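# Seat green case in pocket plate, add one board

## Task

Set the green case into the black pocket plate, then place one green board in the case, seated all the way down with its contact pads facing up. The black board rack and the long black partition tray must stay standing upright, the cap must not end up in the case, no board may be dropped, and nothing may leave the table.

## Robot and tools

Robot: two arms on a table. left_arm carries a five-finger left hand and has its base at (+0.019, +0.377, 0) m. right_arm carries a right hand, base at (+0.068, -0.368, 0) m. Both bases are turned under 1 degree about z. Scene frame: origin at table height midway between the bases, +x out over the table, +y toward the left arm, +z up. Each arm's hand positions, velocities and commanded offsets use that arm's own base axes, nearly parallel to the scene axes. Fixed cameras and the table use the scene frame.

Hand point: a spot 0.05 m in front of the palm, 0.15 m out from the wrist flange. Its +z runs along the straightened fingers, which reach 0.06 to 0.07 m past it, with finger centre lines 0.06 m toward -y. Its +y points out of the palm. Its +x runs across the palm, away from the thumb on the right hand and toward the thumb on the left hand. A bracket on the little-finger side can strike things. With the fingers level, the wrist may sit up to 0.11 m (palm down) or 0.23 m (palm up) below the point and reach the table first.

Row layout (used by execute_actions and move): 28 numbers, each in [-1, 1], always for both arms. Order: left dx, dy, dz, rx, ry, rz; left thumb_turn, thumb_bend, index, middle, ring, little, force_limit, speed; then the same 14 for the right arm. The six pose numbers are offsets, not poses: they move the arm's Hand target (its last commanded pose, shown in results) along its base axes. 1.0 equals 0.6 m, or 180 degrees for rx, ry, rz, which form one rotation vector turning about the Hand target position. Six zeros means re-command the current Hand target. The hand numbers are absolute targets: -1 open (straight fingers, thumb beside the palm), +1 closed (fingers curled, thumb in front of the palm). force_limit maps -1 to about 0 N and +1 to 10 N at the fingertip (15 N for the two thumb motors). speed maps -1 to nearly stopped and +0.48 and above to full speed (0.49 s for a full stroke). No value means 'unchanged': to keep a hand as it is, resend its last row sent; before any row was sent, use hand_measured plus hand_force_limit and hand_speed. With the thumb turned in front, the hand grips things 0.035 to 0.065 m thick, handles down to 0.025 m. For a soft grip close at speed -0.94 or lower.

execute_actions: actions is a list of actions; each action is a list of up to 15 rows, one per 1/30 s step, the final row repeated to fill 15 steps (0.5 s). Every row in one action is an offset from the Hand target at that action's start, so a repeated action moves the arm again. cameras: list of names, ["all"], or []; by default images come only with an empty actions list.

move: target is one 28-number row or a list of up to 15 rows; every row is an offset from the Hand targets at the move's start, not from the previous row. speed: m/s per path, 0.002 to 3.6, default 0.25 (turn rate twice that in rad/s), one number or one per target. blend: corner rounding in m per target, default 0 (full stop at each). stop_force: 3 to 120 N, ends an arm's path on contact; unreliable for light touches, turning hands, or tipping loose parts; cannot be used with blocking=false. zero: re-zero before the move (default true). blocking=false returns after 0.5 s while motion continues. Moves last 0.5 to 10 s and do not avoid obstacles. The result adds a move: line: done, off_target, moving, held or fault, and limits such as paced (pose clipped) or held (steps withheld).

wait: seconds 0 to 10, holds last commands. stop: brakes a running move. zoom_image: camera (cam_high, cam_low, cam_left_wrist, cam_right_wrist) and region [x0, y0, x1, y1] in pixels of that camera's latest 672x504 image, at most 504 per side. show_instructions: shows reference pages. zero_wrist_force: arm = left_arm or right_arm. finished_scene: ends the scene (scene 1), irreversible.

Results: end_effector_position (m), end_effector_quat_wxyz, velocities (m/s, rad/s) per arm in its base frame; Hand target; joint positions and torques; Wrist force and Wrist torque along the hand point axes plus a peak line; hand_measured, hand_stopped_by (moving, target, force, stalled, fault) and hand_load_n, all six values in the motor order above. A lost grip shows as hand_load_n near 0. Motor temperatures; MOTOR HOT appears near 70 °C.

Cameras: cam_high looks down from about 1.14 m over the table centre; cam_low views from the front side at y near -1.44; the two wrist cameras ride on the hands.

Control notes: orientation commands are clipped to 32 degrees from the measured hand each step, so large turns need several steps. Hands often settle short of the Hand target; send the remaining gap as an offset. To stop pressing on something, command past the hand point back away from it. Keep paths away from an arm's own base.

Avoid: hard contact (a 150 N push or a joint overload freezes the arm for 10 s; 85 °C motors freeze it 30 to 60 s), arm-on-arm collisions or one hand gripping the other, fast swings with loads, dropping or releasing a moving board, knocking over the rack or partition tray, and anything falling off the table.

Each tool is called after "Emit:" as name(argument=value, ...), one argument or row to a line, values as JSON.

Reference images:

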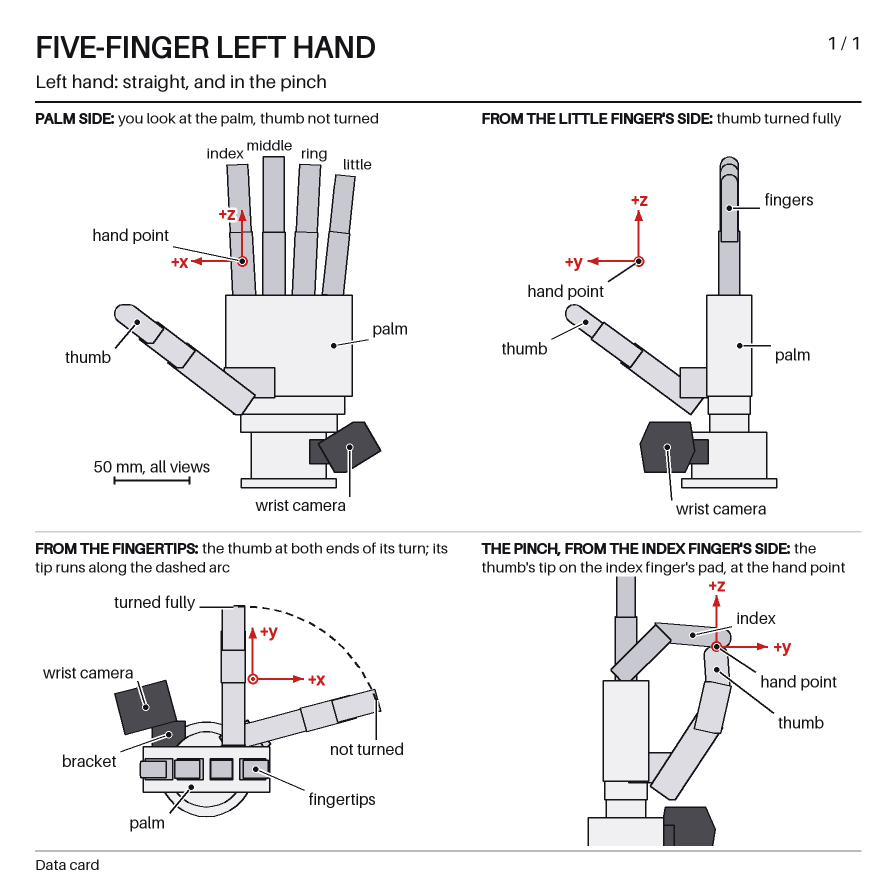

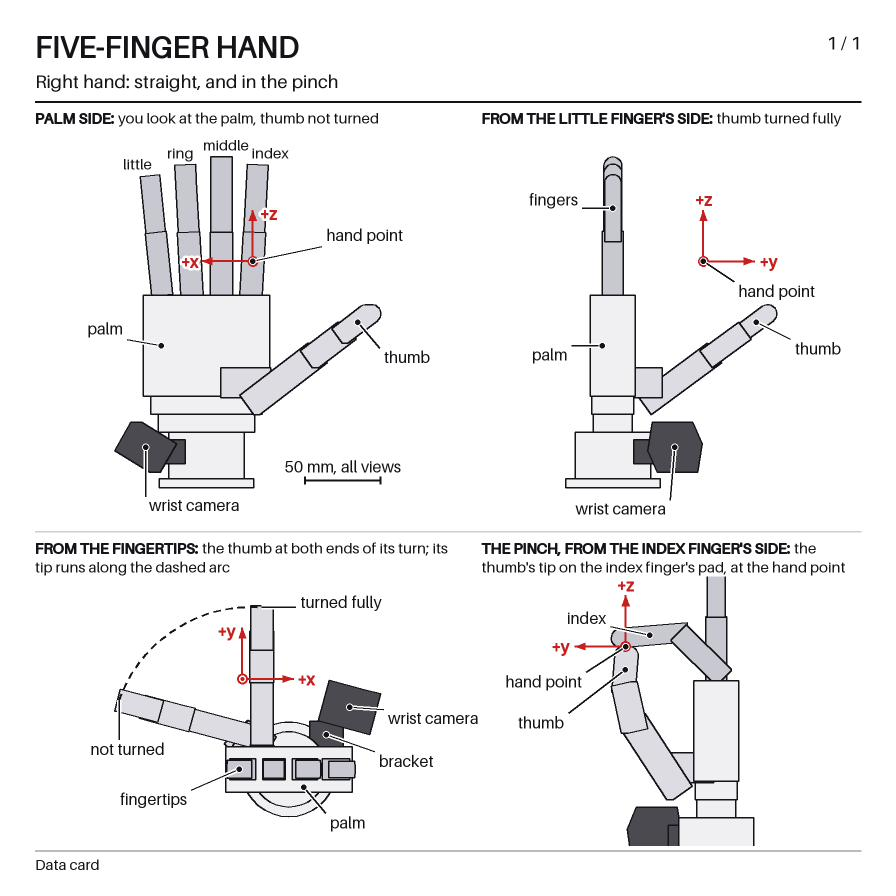

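## Session

Emit:
execute_actions(
  actions=[],
)

Scene clock: 0.00 s.
left_arm: end_effector_position=(+0.5369, -0.0462, +0.3690) hand_measured=(-1.000, -1.000, -1.000, -1.000, -1.000, -1.000) hand_load_n=(+0.0, +0.0, +0.0, +0.0, +0.0, +0.0) hand_stopped_by=(target, target, target, target, target, target) hand_force_limit=0.00 hand_speed=-0.80 end_effector_quat_wxyz=(+0.051, +0.924, +0.222, +0.308) | right_arm: end_effector_position=(+0.2699, +0.4897, +0.2221) hand_measured=(-1.000, -1.000, -1.000, -1.000, -1.000, -1.000) hand_load_n=(+0.5, +0.0, +0.0, +0.0, +0.0, +0.0) hand_stopped_by=(target, target, target, target, target, target) hand_force_limit=0.00 hand_speed=-0.80 end_effector_quat_wxyz=(-0.419, +0.587, +0.489, -0.490)
Joint positions: left_arm=[3.491 -1.587 -1.529 2.162 -1.408 1.396] | right_arm=[0.621 -0.49 0.86 2.561 0.948 0.293]
Joint velocities: within noise
Joint torques (N m): no reading
Motor temperatures (°C): left_arm=[39 34 35 37 44 43] | right_arm=[27 35 28 41 37 37]
Wrist force (N): no reading
Wrist torque (N m): no reading
Wrist force, peak (N): no reading
Hand target: left_arm +0.5369, -0.0462, +0.3690; +0.051, +0.924, +0.222, +0.308 | right_arm +0.2699, +0.4897, +0.2221; -0.419, +0.587, +0.489, -0.490

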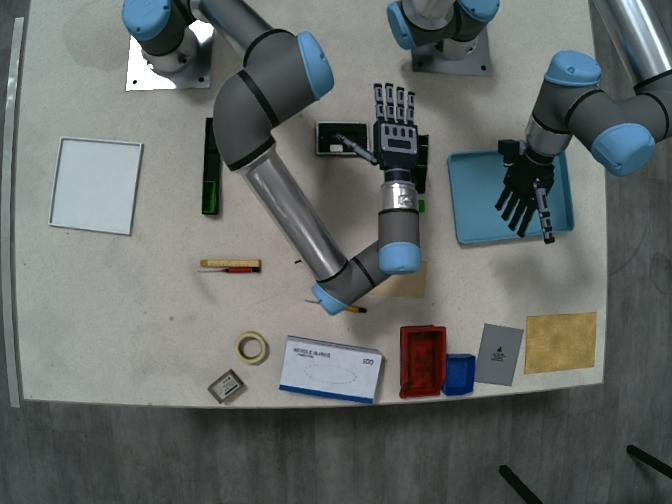

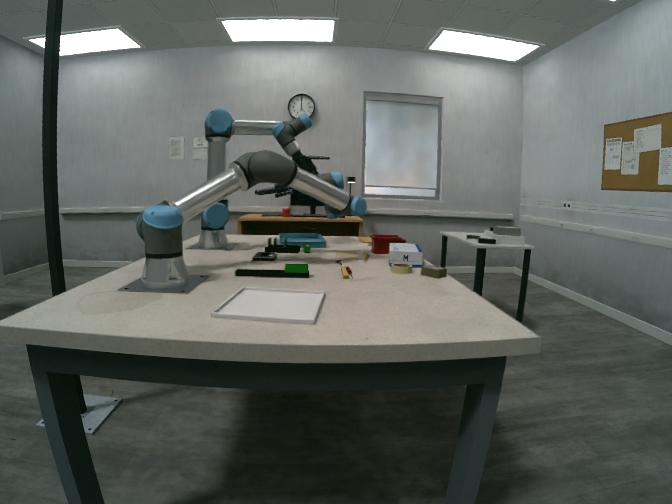

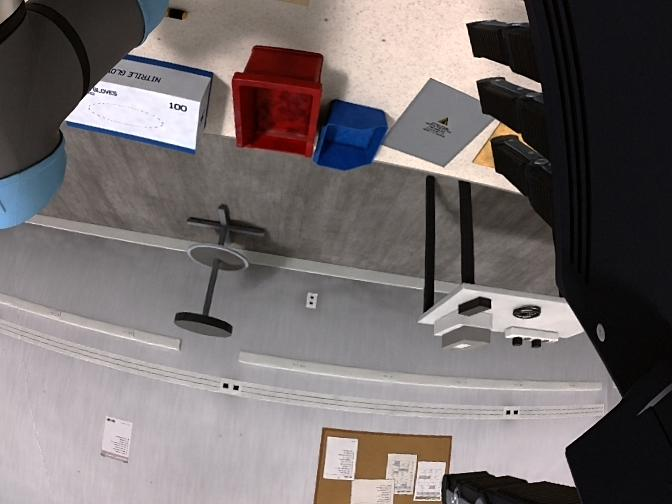

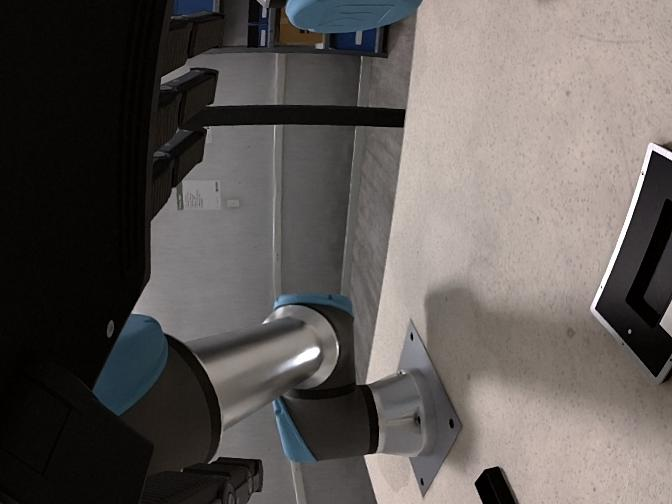

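Emit:
zoom_image(
  camera="cam_high",
  region=[280, 80, 480, 230],
)

Emit:
zoom_image(
  camera="cam_high",
  region=[180, 100, 300, 240],
)

Emit:
zoom_image(
  camera="cam_low",
  region=[220, 220, 460, 330],
)

Emit:
zoom_image(
  camera="cam_right_wrist",
  region=[450, 120, 672, 504],
)

Scaled by 2.520.

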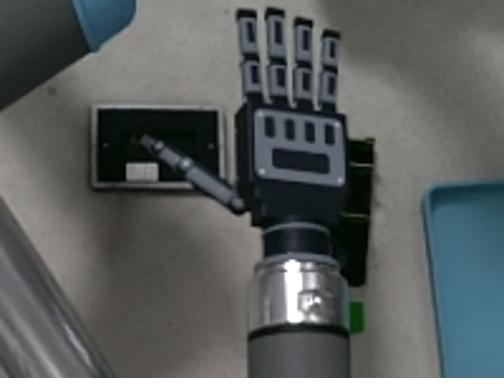

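Scaled by 3.600.

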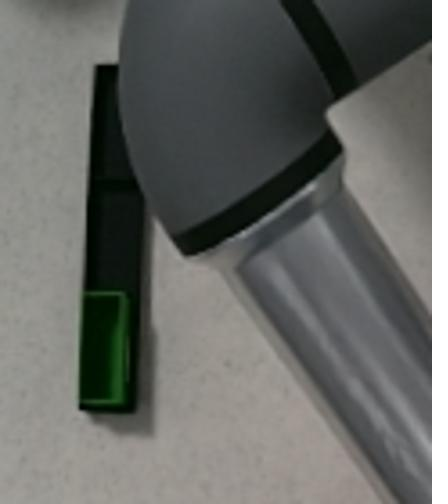

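Scaled by 2.100.

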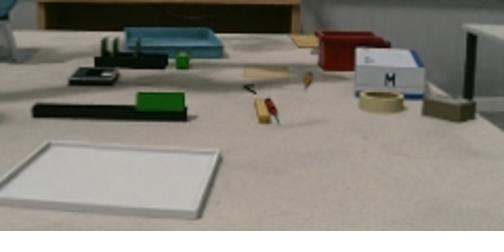

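Scaled by 1.312 from the camera's 672x504 image, which has a finer 960x720 frame.

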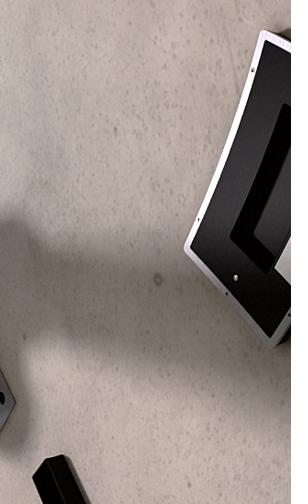

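Emit:
move(
  target=[
    [0,0,0,0,0,0,-1,-1,-1,-1,-1,-1,0,-0.8,0,0,0.213,0,0,0,-1,-1,-1,-1,-1,-1,0,-0.8],
    [0,0,0,0,0,0,-1,-1,-1,-1,-1,-1,0,-0.8,0.268,-0.69,0.213,-0.115,-0.188,-0.453,-1,-1,-1,-1,-1,-1,0,-0.8],
  ],
  blend=[0.05,0],
  speed=0.4,
  cameras=["all"],
)

Scene clock: 56.97 s.
left_arm: end_effector_position=(+0.5369, -0.0462, +0.3690) hand_measured=(-1.000, -1.000, -1.000, -1.000, -1.000, -1.000) hand_load_n=(+0.0, +0.0, +0.0, +0.0, +0.0, +0.0) hand_stopped_by=(target, target, target, target, target, target) hand_force_limit=0.00 hand_speed=-0.80 end_effector_quat_wxyz=(+0.051, +0.924, +0.222, +0.308) | right_arm: end_effector_position=(+0.4306, +0.0759, +0.3499) hand_measured=(-1.000, -1.000, -1.000, -1.000, -1.000, -1.000) hand_load_n=(+0.0, +0.0, +0.0, +0.0, +0.0, +0.0) hand_stopped_by=(target, target, target, target, target, target) hand_force_limit=0.00 hand_speed=-0.80 end_effector_quat_wxyz=(-0.382, +0.924, +0.000, -0.001)
Joint positions: left_arm=[3.491 -1.587 -1.529 2.162 -1.408 1.396] | right_arm=[-0.416 -1.217 1.292 1.881 0.869 1.012]
Joint torques (N m): left_arm=[-0.07 19.84 20.6 -0.96 0.14 -0.02] | right_arm=[-12.46 -44.47 -30.4 0.6 -2.77 2.45]
Wrist force (N): left_arm=[-0.1 -0.2 0.1] | right_arm=[-0.3 0.1 0.7]
Wrist torque (N m): left_arm=[-0.03 0.01 0.01] | right_arm=[-0.20 0.01 -0.08]
Wrist force, peak (N): left_arm=[-0.1 -0.3 0.4] | right_arm=[0.5 1.8 0.4]
Hand target: left_arm +0.5369, -0.0462, +0.3690; +0.051, +0.924, +0.222, +0.308 | right_arm +0.4307, +0.0757, +0.3499; -0.382, +0.924, +0.000, +0.000
Off the commanded pose: left_arm 0.000 m, 0 deg | right_arm 0.000 m, 0 deg.
move: done
camera_calibration:
cam_right_wrist: T_world_to_cam=[[0.261468, -0.686113, -0.678884, 0.17862], [-0.819265, -0.529639, 0.219745, 0.316958], [-0.510333, 0.498729, -0.700592, 0.540967], [0, 0, 0, 1]] pos_world=[0.489042, 0.0206308, 0.430609]

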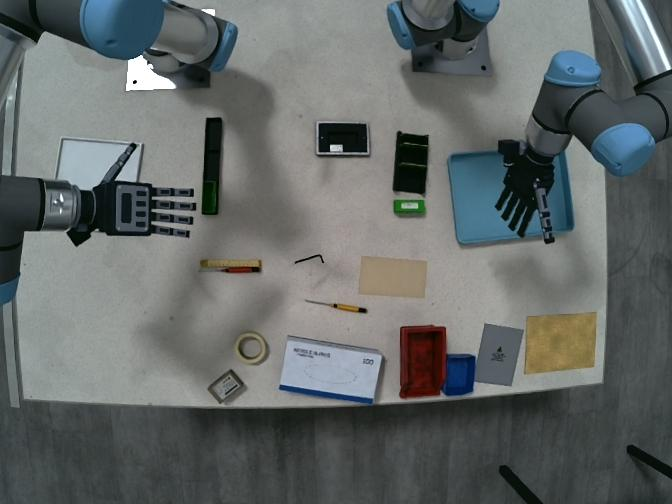

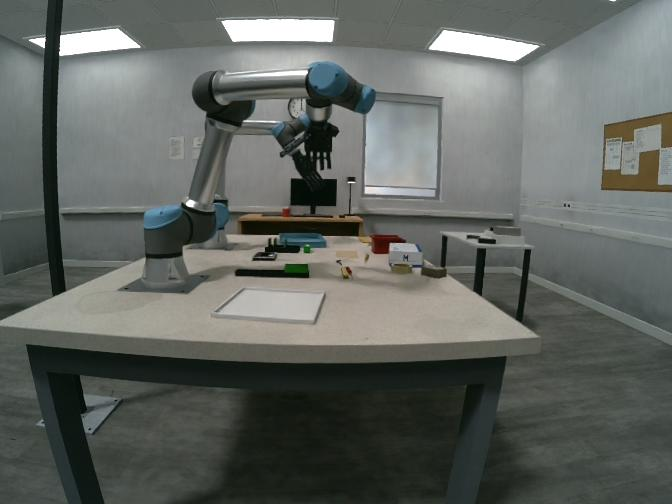

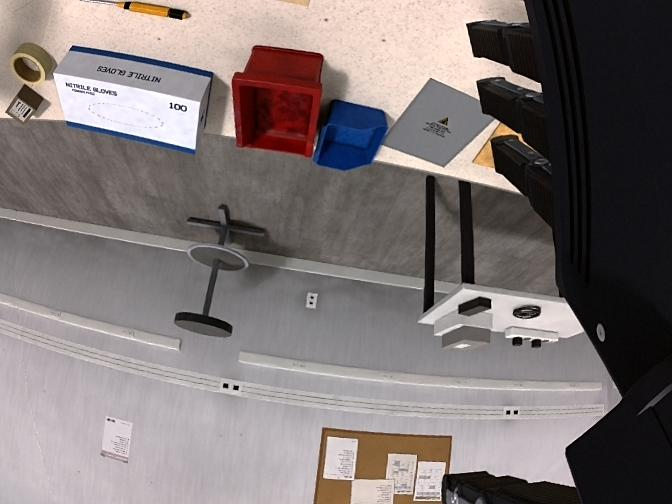

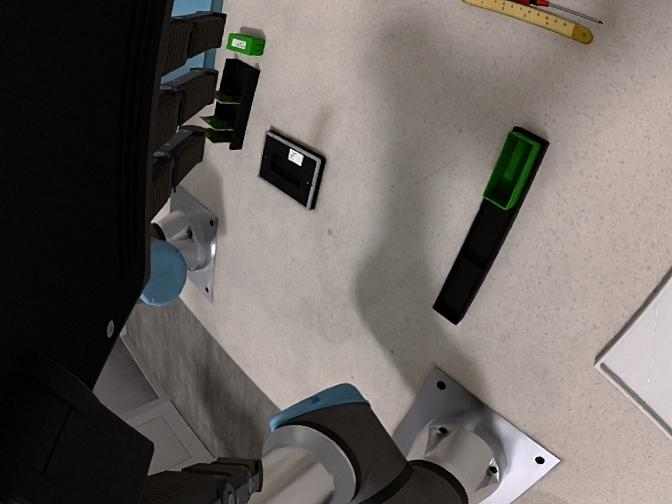

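Emit:
zoom_image(
  camera="cam_right_wrist",
  region=[420, 110, 570, 335],
)

Emit:
zoom_image(
  camera="cam_right_wrist",
  region=[190, 20, 350, 220],
)

Emit:
zoom_image(
  camera="cam_high",
  region=[310, 110, 440, 225],
)

Emit:
zoom_image(
  camera="cam_high",
  region=[190, 110, 240, 225],
)

Emit:
zoom_image(
  camera="cam_low",
  region=[220, 225, 340, 285],
)

Scaled by 2.240 from the camera's 672x504 image, which has a finer 960x720 frame.

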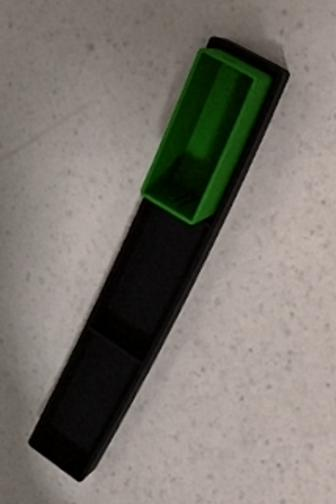

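Scaled by 2.520 from the camera's 672x504 image, which has a finer 960x720 frame.

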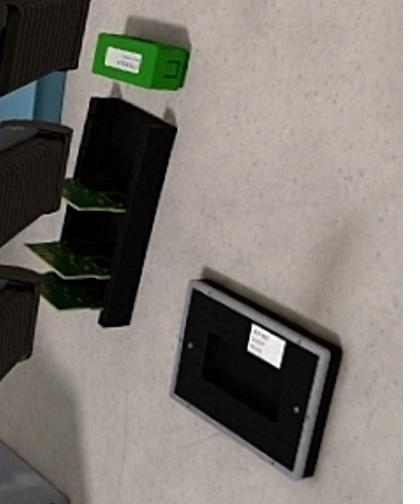

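Scaled by 3.877.

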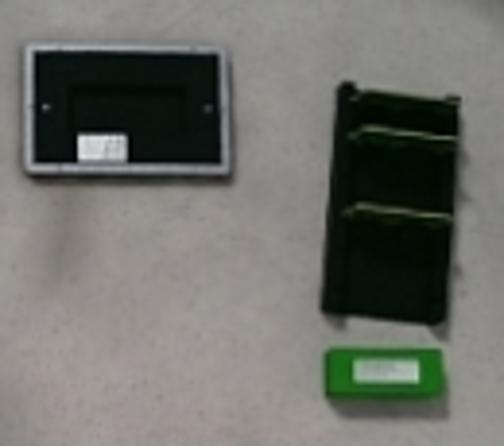

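Scaled by 4.383.

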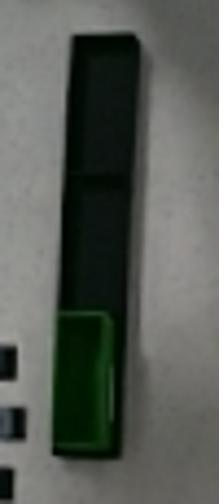

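Scaled by 4.200.

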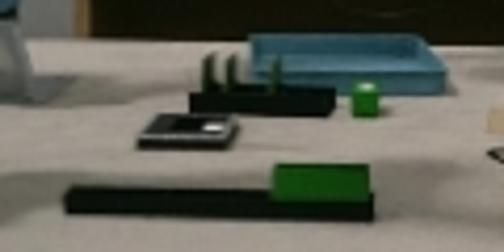

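Emit:
move(
  target=[0,0,0,0,0,0,-1,-1,-1,-1,-1,-1,0,-0.8,0,-0.108,-0.25,0,0,0,-1,-1,-1,-1,-1,-1,0,-0.8],
  speed=0.4,
  cameras=["cam_right_wrist"],
)

Emit:
zoom_image(
  camera="cam_right_wrist",
  region=[300, 40, 560, 300],
)

Scene clock: 74.53 s.
left_arm: end_effector_position=(+0.5369, -0.0462, +0.3690) hand_measured=(-1.000, -1.000, -1.000, -1.000, -1.000, -1.000) hand_load_n=(+0.0, +0.0, +0.0, +0.0, +0.0, +0.0) hand_stopped_by=(target, target, target, target, target, target) hand_force_limit=0.00 hand_speed=-0.80 end_effector_quat_wxyz=(+0.051, +0.924, +0.222, +0.308) | right_arm: end_effector_position=(+0.4307, +0.0110, +0.2001) hand_measured=(-1.000, -1.000, -1.000, -1.000, -1.000, -1.000) hand_load_n=(-0.5, +0.0, +0.0, +0.0, +0.0, +0.0) hand_stopped_by=(target, target, target, target, target, target) hand_force_limit=0.00 hand_speed=-0.80 end_effector_quat_wxyz=(-0.382, +0.924, +0.000, +0.000) end_effector_velocity=(+0.000, -0.001, -0.002) end_effector_angular_velocity=(-0.002, -0.002, +0.002)
Joint positions: left_arm=[3.491 -1.587 -1.529 2.162 -1.408 1.396] | right_arm=[-0.544 -1.1 1.541 1.607 0.922 0.864]
Joint velocities: left_arm=[within noise] | right_arm=[0 0.002 0.001 -0.005 0.002 -0.002]
Joint torques (N m): left_arm=[-0.04 19.4 20.45 -1.02 0.07 0.06] | right_arm=[-9.98 -22.87 -5.74 0.46 0.85 -2.69]
Wrist force (N): left_arm=[0.0 -0.2 0.2] | right_arm=[-0.1 0.3 0.2]
Wrist torque (N m): left_arm=[-0.03 0.01 0.01] | right_arm=[-0.15 0.02 0.07]
Wrist force, peak (N): left_arm=[-0.4 -0.2 0.2] | right_arm=[-0.1 1.4 0.9]
Hand target: left_arm +0.5369, -0.0462, +0.3690; +0.051, +0.924, +0.222, +0.308 | right_arm +0.4307, +0.0109, +0.1999; -0.382, +0.924, +0.000, +0.000
Off the commanded pose: left_arm 0.000 m, 0 deg | right_arm 0.000 m, 0 deg.
move: done
camera_calibration:
cam_right_wrist: T_world_to_cam=[[0.26121, -0.686365, -0.678729, 0.0324379], [-0.819607, -0.529141, 0.219668, 0.315796], [-0.509915, 0.498911, -0.700766, 0.468291], [0, 0, 0, 1]] pos_world=[0.489145, -0.0442706, 0.280809]
Images, in order (width x height): cam_right_wrist 672x504.

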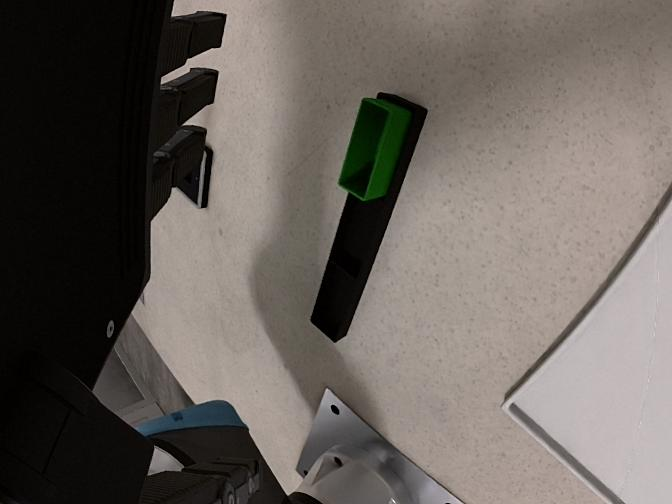

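Scaled by 1.938 from the camera's 672x504 image, which has a finer 960x720 frame.

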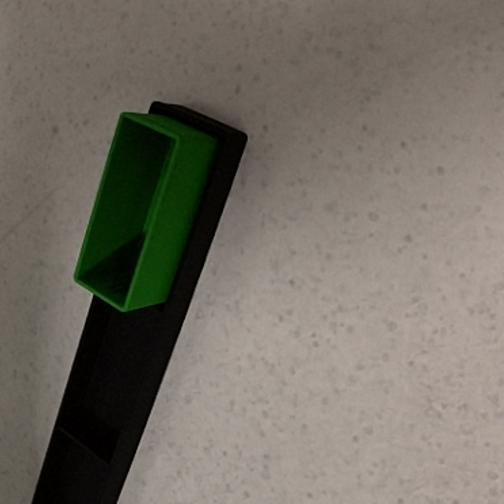

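Emit:
zoom_image(
  camera="cam_right_wrist",
  region=[325, 85, 435, 210],
)

Emit:
move(
  target=[0,0,0,0,0,0,-1,-1,-1,-1,-1,-1,0,-0.8,-0.1,0.54,-0.08,0,0,0,-1,-1,-1,-1,-1,-1,0,-0.8],
  speed=0.4,
  cameras=["cam_right_wrist"],
)

Scaled by 4.032 from the camera's 672x504 image, which has a finer 960x720 frame.

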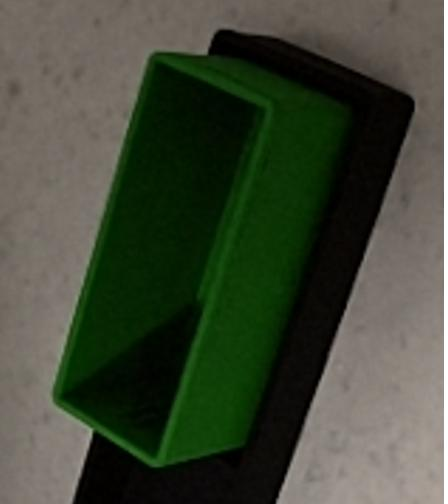

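Scene clock: 81.57 s.
left_arm: end_effector_position=(+0.5369, -0.0462, +0.3690) hand_measured=(-1.000, -1.000, -1.000, -1.000, -1.000, -1.000) hand_load_n=(+0.0, +0.0, +0.0, +0.0, +0.0, +0.0) hand_stopped_by=(target, target, target, target, target, target) hand_force_limit=0.00 hand_speed=-0.80 end_effector_quat_wxyz=(+0.051, +0.924, +0.222, +0.308) | right_arm: end_effector_position=(+0.3707, +0.3349, +0.1519) hand_measured=(-1.000, -1.000, -1.000, -1.000, -1.000, -1.000) hand_load_n=(+0.0, +0.0, +0.0, +0.0, +0.0, +0.0) hand_stopped_by=(target, target, target, target, target, target) hand_force_limit=0.00 hand_speed=-0.80 end_effector_quat_wxyz=(-0.382, +0.924, +0.000, +0.000)
Joint positions: left_arm=[3.491 -1.587 -1.529 2.162 -1.408 1.396] | right_arm=[0.162 -1.156 1.589 0.98 0.799 1.797]
Joint torques (N m): left_arm=[0.19 19.67 21.03 -1.01 0.03 -0.03] | right_arm=[12.65 -21.54 -27.93 0.35 0.7 2.94]
Wrist force (N): left_arm=[0.0 -0.1 0.1] | right_arm=[0.3 -0.2 0.8]
Wrist torque (N m): left_arm=[-0.03 0.00 0.02] | right_arm=[-0.26 -0.07 -0.03]
Wrist force, peak (N): left_arm=[-0.2 -0.5 0.1] | right_arm=[-0.5 -1.2 1.7]
Hand target: left_arm +0.5369, -0.0462, +0.3690; +0.051, +0.924, +0.222, +0.308 | right_arm +0.3707, +0.3349, +0.1519; -0.382, +0.924, +0.000, +0.000
Off the commanded pose: left_arm 0.000 m, 0 deg | right_arm 0.000 m, 0 deg.
move: done
camera_calibration:
cam_right_wrist: T_world_to_cam=[[0.261329, -0.686267, -0.678782, 0.237575], [-0.819523, -0.529293, 0.219615, 0.448562], [-0.509989, 0.498886, -0.700731, 0.242402], [0, 0, 0, 1]] pos_world=[0.429144, 0.27953, 0.232609]
Images, in order (width x height): cam_right_wrist 672x504.

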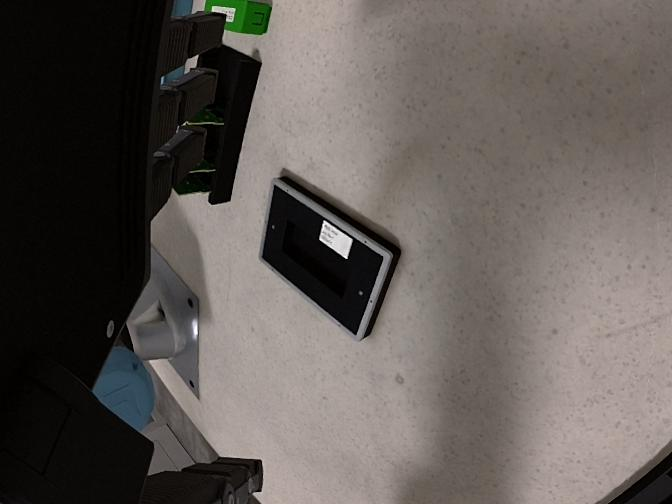

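Emit:
zoom_image(
  camera="cam_right_wrist",
  region=[250, 170, 410, 345],
)

Emit:
zoom_image(
  camera="cam_right_wrist",
  region=[150, 0, 290, 210],
)

Scaled by 2.880 from the camera's 672x504 image, which has a finer 960x720 frame.

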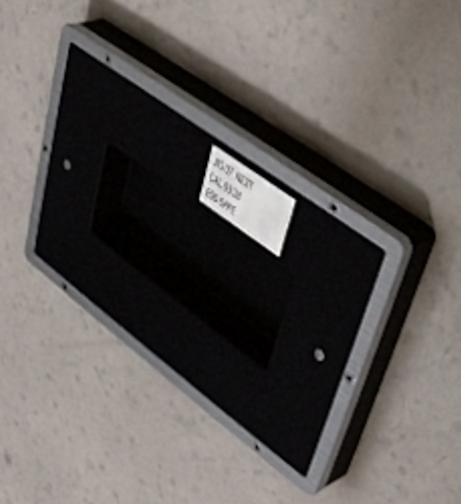

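Scaled by 2.400 from the camera's 672x504 image, which has a finer 960x720 frame.

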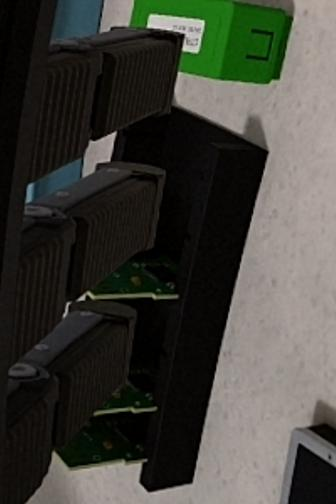

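Emit:
move(
  target=[0,0,0.05,0,0,0,-1,-1,-1,-1,-1,-1,0,-0.8,0.09,0.37,0.02,0,0,0,-1,-1,-1,-1,-1,-1,0,-0.8],
  speed=0.3,
  cameras=["cam_right_wrist","cam_high"],
)

Emit:
zoom_image(
  camera="cam_right_wrist",
  region=[230, 90, 460, 360],
)

Scene clock: 99.57 s.
left_arm: end_effector_position=(+0.5369, -0.0462, +0.3990) hand_measured=(-1.000, -1.000, -1.000, -1.000, -1.000, -1.000) hand_load_n=(+0.0, +0.0, +0.0, +0.0, +0.0, +0.0) hand_stopped_by=(target, target, target, target, target, target) hand_force_limit=0.00 hand_speed=-0.80 end_effector_quat_wxyz=(+0.051, +0.924, +0.222, +0.308) | right_arm: end_effector_position=(+0.4247, +0.5569, +0.1639) hand_measured=(-1.000, -1.000, -1.000, -1.000, -1.000, -1.000) hand_load_n=(+0.0, +0.0, +0.0, +0.5, +0.0, +0.0) hand_stopped_by=(target, target, target, target, target, target) hand_force_limit=0.00 hand_speed=-0.80 end_effector_quat_wxyz=(-0.382, +0.924, +0.000, +0.000)
Joint positions: left_arm=[3.491 -1.592 -1.448 2.085 -1.408 1.396] | right_arm=[0.532 -0.771 0.848 1.025 0.916 2.265]
Joint torques (N m): left_arm=[8.45 11.06 32.71 -3.21 -2.26 -1.4] | right_arm=[10.53 -36.69 -30.64 4.58 0.82 -2.86]
Wrist force (N): left_arm=[-0.2 -0.2 0.2] | right_arm=[-0.1 0.0 0.8]
Wrist torque (N m): left_arm=[-0.06 0.03 0.00] | right_arm=[-0.22 -0.03 0.06]
Wrist force, peak (N): left_arm=[0.1 -0.4 0.3] | right_arm=[0.1 -0.7 1.3]
Hand target: left_arm +0.5369, -0.0462, +0.3990; +0.051, +0.924, +0.222, +0.308 | right_arm +0.4247, +0.5569, +0.1639; -0.382, +0.924, +0.000, +0.000
Off the commanded pose: left_arm 0.000 m, 0 deg | right_arm 0.000 m, 0 deg.
move: done
camera_calibration:
cam_right_wrist: T_world_to_cam=[[0.261243, -0.686308, -0.678773, 0.384046], [-0.819658, -0.52912, 0.219527, 0.607602], [-0.509816, 0.499012, -0.700767, 0.167409], [0, 0, 0, 1]] pos_world=[0.483045, 0.501529, 0.24461]
Images, in order (width x height): cam_high 672x504, cam_right_wrist 672x504.

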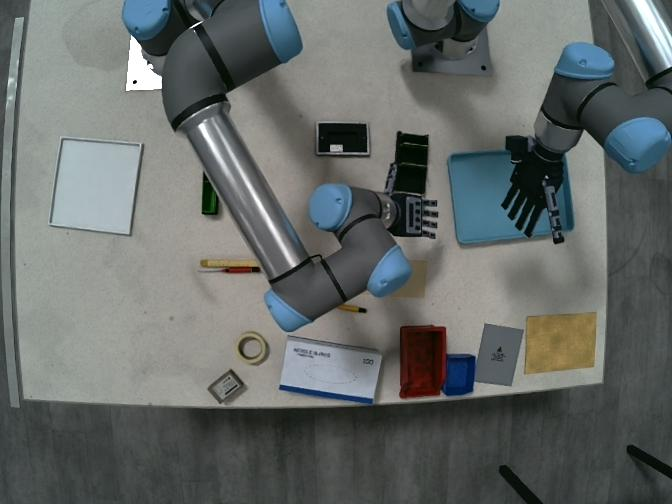

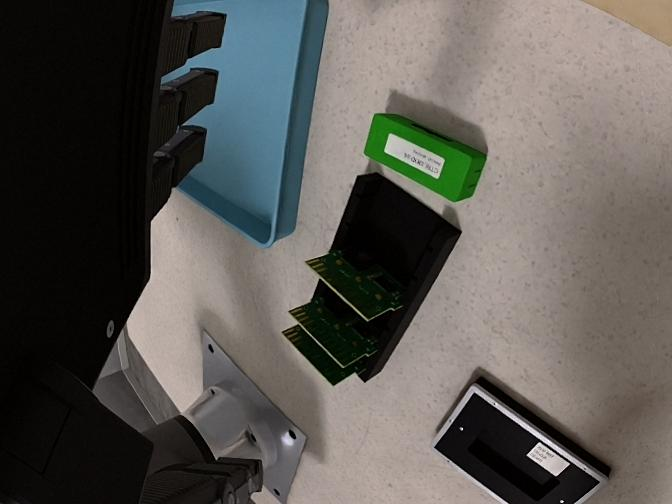

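Scaled by 1.867 from the camera's 672x504 image, which has a finer 960x720 frame.

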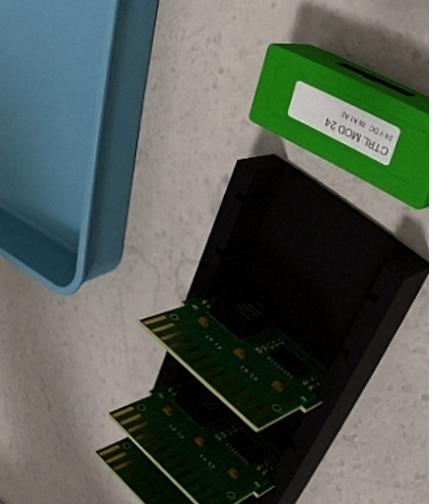

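Emit:
zoom_image(
  camera="cam_right_wrist",
  region=[275, 240, 415, 390],
)

Emit:
zoom_image(
  camera="cam_right_wrist",
  region=[350, 90, 500, 210],
)

Emit:
zoom_image(
  camera="cam_right_wrist",
  region=[430, 370, 620, 504],
)

Scaled by 3.360 from the camera's 672x504 image, which has a finer 960x720 frame.

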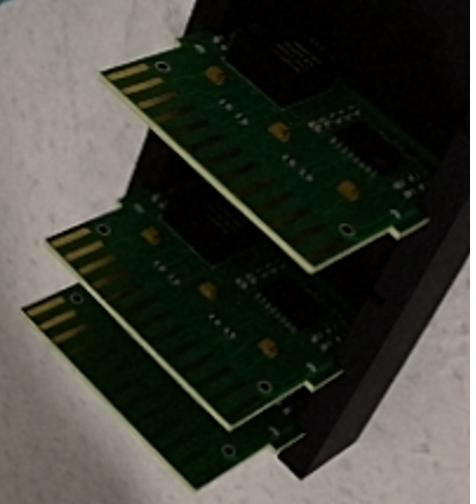

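Scaled by 3.360 from the camera's 672x504 image, which has a finer 960x720 frame.

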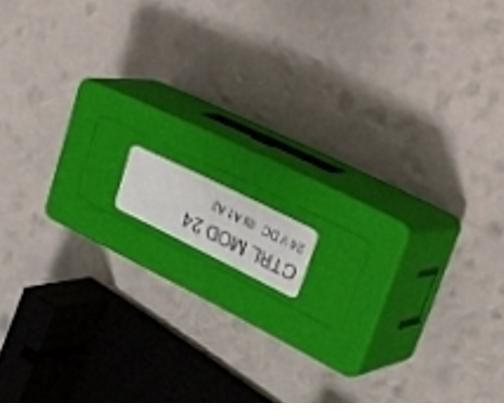

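Scaled by 2.653 from the camera's 672x504 image, which has a finer 960x720 frame.

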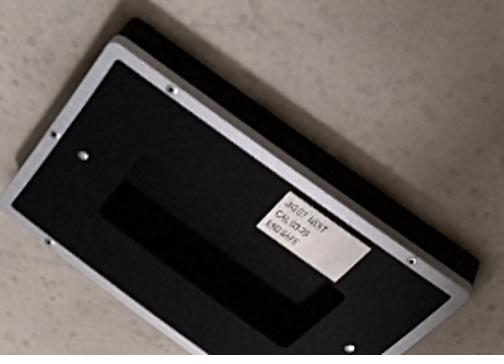

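Emit:
move(
  target=[
    [0,0,0,0,0,0,-1,-1,-1,-1,-1,-1,0,-0.8,-0.017,-0.357,0.08,0,0,0,-1,-1,-1,-1,-1,-1,0,-0.8],
    [0,0,0,0,0,0,-1,-1,-1,-1,-1,-1,0,-0.8,-0.0345,-0.714,-0.023,-0.177,-0.181,0,-1,-1,-1,-1,-1,-1,0,-0.8],
  ],
  speed=0.45,
  blend=[0.05,0],
  cameras=["cam_right_wrist"],
)

Emit:
zoom_image(
  camera="cam_right_wrist",
  region=[260, 180, 400, 340],
)

Scene clock: 126.37 s.
left_arm: end_effector_position=(+0.5369, -0.0462, +0.3990) hand_measured=(-1.000, -1.000, -1.000, -1.000, -1.000, -1.000) hand_load_n=(-0.5, +0.0, +0.0, +0.0, +0.0, +0.0) hand_stopped_by=(target, target, target, target, target, target) hand_force_limit=0.00 hand_speed=-0.80 end_effector_quat_wxyz=(+0.051, +0.924, +0.222, +0.308) | right_arm: end_effector_position=(+0.4040, +0.1286, +0.1501) hand_measured=(-1.000, -1.000, -1.000, -1.000, -1.000, -1.000) hand_load_n=(+0.0, +0.0, +0.0, +0.0, +0.0, +0.0) hand_stopped_by=(target, target, target, target, target, target) hand_force_limit=0.00 hand_speed=-0.80 end_effector_quat_wxyz=(-0.102, +0.956, +0.106, +0.255)
Joint positions: left_arm=[3.491 -1.592 -1.448 2.085 -1.408 1.396] | right_arm=[-0.017 -1.519 1.918 0.672 1.31 1.401]
Joint torques (N m): left_arm=[9.06 11.74 32.24 -3.19 -2.26 2.63] | right_arm=[-10.47 -29.41 -9.03 -0.89 -2.35 -2.98]
Wrist force (N): left_arm=[-0.1 -0.3 0.1] | right_arm=[0.2 -0.2 1.6]
Wrist torque (N m): left_arm=[-0.06 0.01 0.01] | right_arm=[-0.40 -0.09 -0.05]
Wrist force, peak (N): left_arm=[-0.1 -0.5 0.2] | right_arm=[-0.1 -0.8 1.9]
Hand target: left_arm +0.5369, -0.0462, +0.3990; +0.051, +0.924, +0.222, +0.308 | right_arm +0.4040, +0.1285, +0.1501; -0.102, +0.956, +0.106, +0.256
Off the commanded pose: left_arm 0.000 m, 0 deg | right_arm 0.000 m, 0 deg.
move: done
camera_calibration:
cam_right_wrist: T_world_to_cam=[[0.46469, -0.885473, 0.000680361, -0.0723701], [-0.885473, -0.464691, -0.000210904, 0.418423], [0.000502907, -0.000504436, -1, 0.263972], [0, 0, 0, 1]] pos_world=[0.403999, 0.130489, 0.264109]
Images, in order (width x height): cam_right_wrist 672x504.

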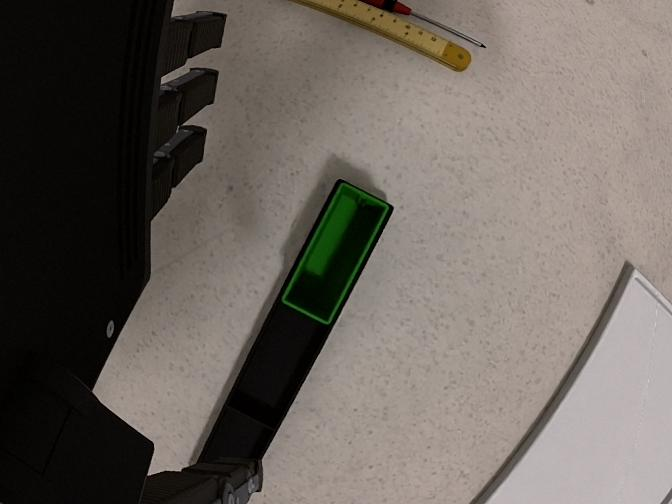

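Scaled by 3.150 from the camera's 672x504 image, which has a finer 960x720 frame.

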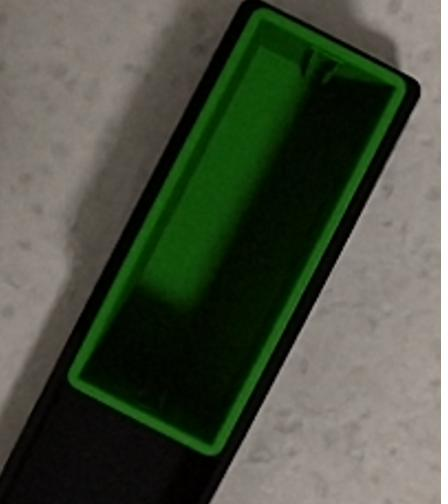

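Emit:
move(
  target=[0,0,0,0,0,0,-1,-1,-1,-1,-1,-1,0,-0.8,-0.021,0.009,-0.06,0.2577,0.1841,0.0278,1,-0.8,-0.3,-0.3,-1,-1,0,0],
  speed=0.4,
  cameras=["cam_right_wrist","cam_low"],
)

Emit:
zoom_image(
  camera="cam_right_wrist",
  region=[180, 80, 500, 400],
)

Emit:
zoom_image(
  camera="cam_low",
  region=[180, 150, 400, 320],
)

Scene clock: 210.00 s.
left_arm: end_effector_position=(+0.5369, -0.0462, +0.3990) hand_measured=(-1.000, -1.000, -1.000, -1.000, -1.000, -1.000) hand_load_n=(+0.0, +0.0, +0.0, +0.0, +0.0, +0.0) hand_stopped_by=(target, target, target, target, target, target) hand_force_limit=0.00 hand_speed=-0.80 end_effector_quat_wxyz=(+0.051, +0.924, +0.222, +0.308) | right_arm: end_effector_position=(+0.3914, +0.1339, +0.1141) hand_measured=(+1.000, -0.800, -0.300, -0.300, -1.000, -1.000) hand_load_n=(+0.0, +0.0, +0.0, +0.0, +0.0, +0.0) hand_stopped_by=(target, target, target, target, target, target) hand_force_limit=0.00 hand_speed=0.00 end_effector_quat_wxyz=(-0.501, +0.866, +0.005, -0.004)
Joint positions: left_arm=[3.491 -1.592 -1.448 2.085 -1.408 1.396] | right_arm=[-0.44 -1.013 1.855 1.38 0.677 0.799]
Joint torques (N m): left_arm=[8.89 11.66 32.09 -3.08 -2.16 2.46] | right_arm=[-10.93 -23.19 -2.45 5.21 -2.67 -2.68]
Wrist force (N): left_arm=[0.1 -0.2 0.1] | right_arm=[-0.3 -0.4 0.5]
Wrist torque (N m): left_arm=[-0.05 -0.01 0.01] | right_arm=[-0.18 0.02 0.05]
Wrist force, peak (N): left_arm=[-0.2 -0.3 0.4] | right_arm=[0.4 -0.2 2.0]
Hand target: left_arm +0.5369, -0.0462, +0.3990; +0.051, +0.924, +0.222, +0.308 | right_arm +0.3914, +0.1339, +0.1141; -0.501, +0.866, +0.005, -0.004
Off the commanded pose: left_arm 0.000 m, 0 deg | right_arm 0.000 m, 0 deg.
move: done
camera_calibration:
cam_right_wrist: T_world_to_cam=[[0.266592, -0.482118, -0.834561, 0.0570327], [-0.812402, -0.57831, 0.0745705, 0.38778], [-0.518586, 0.658119, -0.545846, 0.291117], [0, 0, 0, 1]] pos_world=[0.450798, 0.0601638, 0.177585]
Images, in order (width x height): cam_low 672x504, cam_right_wrist 672x504.

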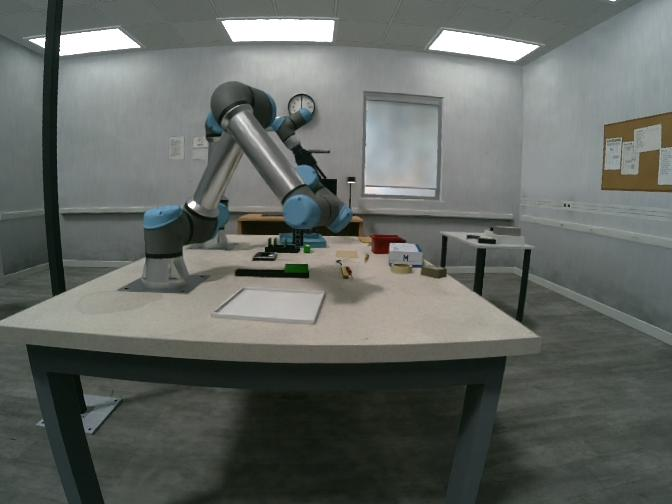

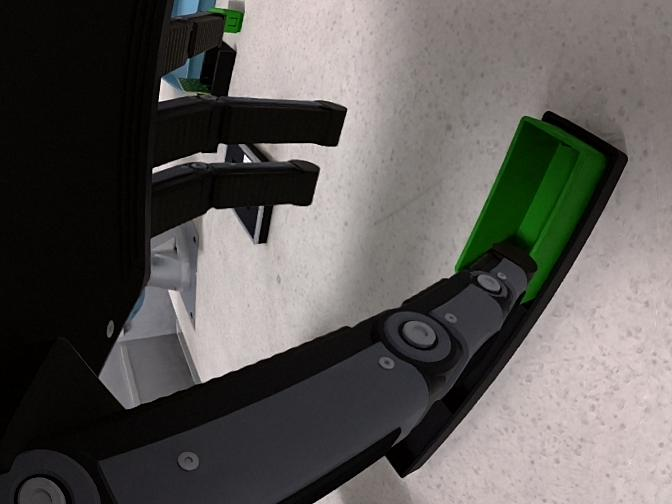

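Scaled by 1.575 from the camera's 672x504 image, which has a finer 960x720 frame.

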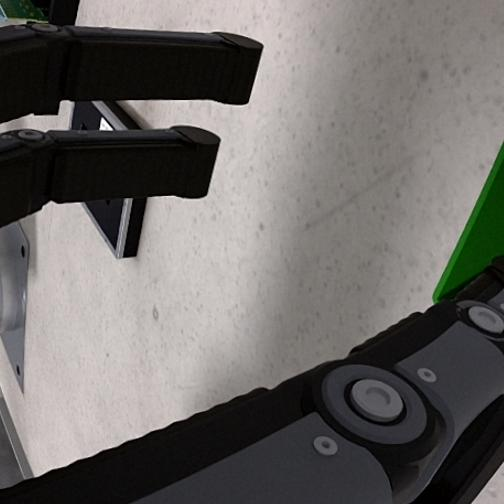

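Scaled by 2.291.

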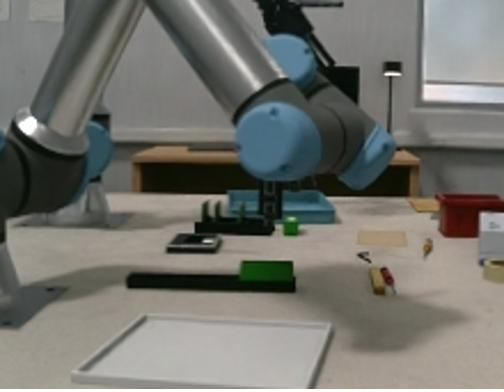

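Emit:
move(
  target=[0,0,0,0,0,0,-1,-1,-1,-1,-1,-1,0,-0.8,0,0,0,0,0,0,1,-0.5,0,0,-1,-1,0,0],
  speed=0.4,
  cameras=["cam_right_wrist"],
)

Emit:
zoom_image(
  camera="cam_right_wrist",
  region=[280, 120, 560, 380],
)

Scene clock: 222.47 s.
left_arm: end_effector_position=(+0.5369, -0.0462, +0.3990) hand_measured=(-1.000, -1.000, -1.000, -1.000, -1.000, -1.000) hand_load_n=(+0.0, +0.0, +0.0, +0.0, +0.0, +0.0) hand_stopped_by=(target, target, target, target, target, target) hand_force_limit=0.00 hand_speed=-0.80 end_effector_quat_wxyz=(+0.051, +0.924, +0.222, +0.308) | right_arm: end_effector_position=(+0.3914, +0.1339, +0.1141) hand_measured=(+1.000, -0.500, +0.000, +0.000, -1.000, -1.000) hand_load_n=(+0.0, +0.0, +0.0, +0.0, +0.0, +0.0) hand_stopped_by=(target, target, target, target, target, target) hand_force_limit=0.00 hand_speed=0.00 end_effector_quat_wxyz=(-0.501, +0.866, +0.005, -0.004)
Joint positions: left_arm=[3.491 -1.592 -1.448 2.085 -1.408 1.396] | right_arm=[-0.44 -1.013 1.855 1.38 0.677 0.798]
Joint torques (N m): left_arm=[8.21 11.78 31.64 -3.16 -2.21 2.51] | right_arm=[-11.68 -21.1 -2.67 4.55 -1.89 -2.48]
Wrist force (N): left_arm=[0.0 -0.3 0.2] | right_arm=[-0.1 -0.3 0.5]
Wrist torque (N m): left_arm=[-0.07 -0.01 0.02] | right_arm=[-0.17 0.00 0.05]
Wrist force, peak (N): left_arm=[0.2 -0.4 0.3] | right_arm=[-0.2 -0.7 0.5]
Hand target: left_arm +0.5369, -0.0462, +0.3990; +0.051, +0.924, +0.222, +0.308 | right_arm +0.3914, +0.1339, +0.1141; -0.501, +0.866, +0.005, -0.004
Off the commanded pose: left_arm 0.000 m, 0 deg | right_arm 0.000 m, 0 deg.
move: done
camera_calibration:
cam_right_wrist: T_world_to_cam=[[0.266621, -0.481821, -0.834722, 0.056948], [-0.812285, -0.578489, 0.0744626, 0.387764], [-0.518755, 0.658179, -0.545613, 0.291093], [0, 0, 0, 1]] pos_world=[0.450797, 0.0601642, 0.177486]
Images, in order (width x height): cam_right_wrist 672x504.

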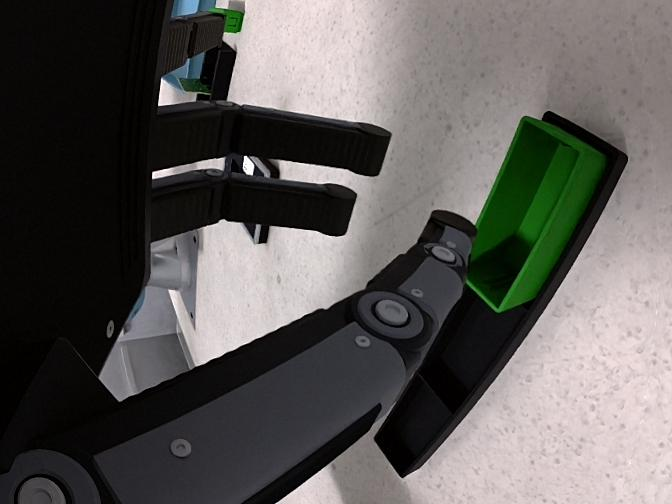

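Scaled by 1.800 from the camera's 672x504 image, which has a finer 960x720 frame.

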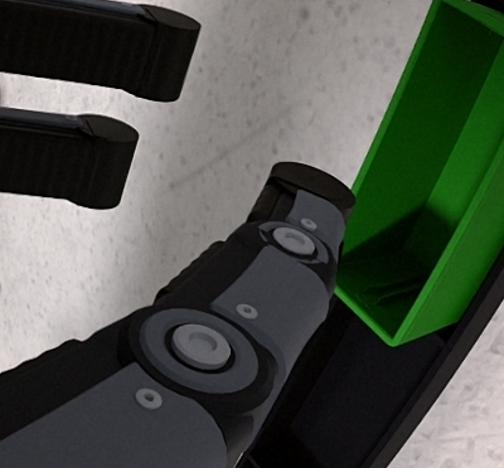

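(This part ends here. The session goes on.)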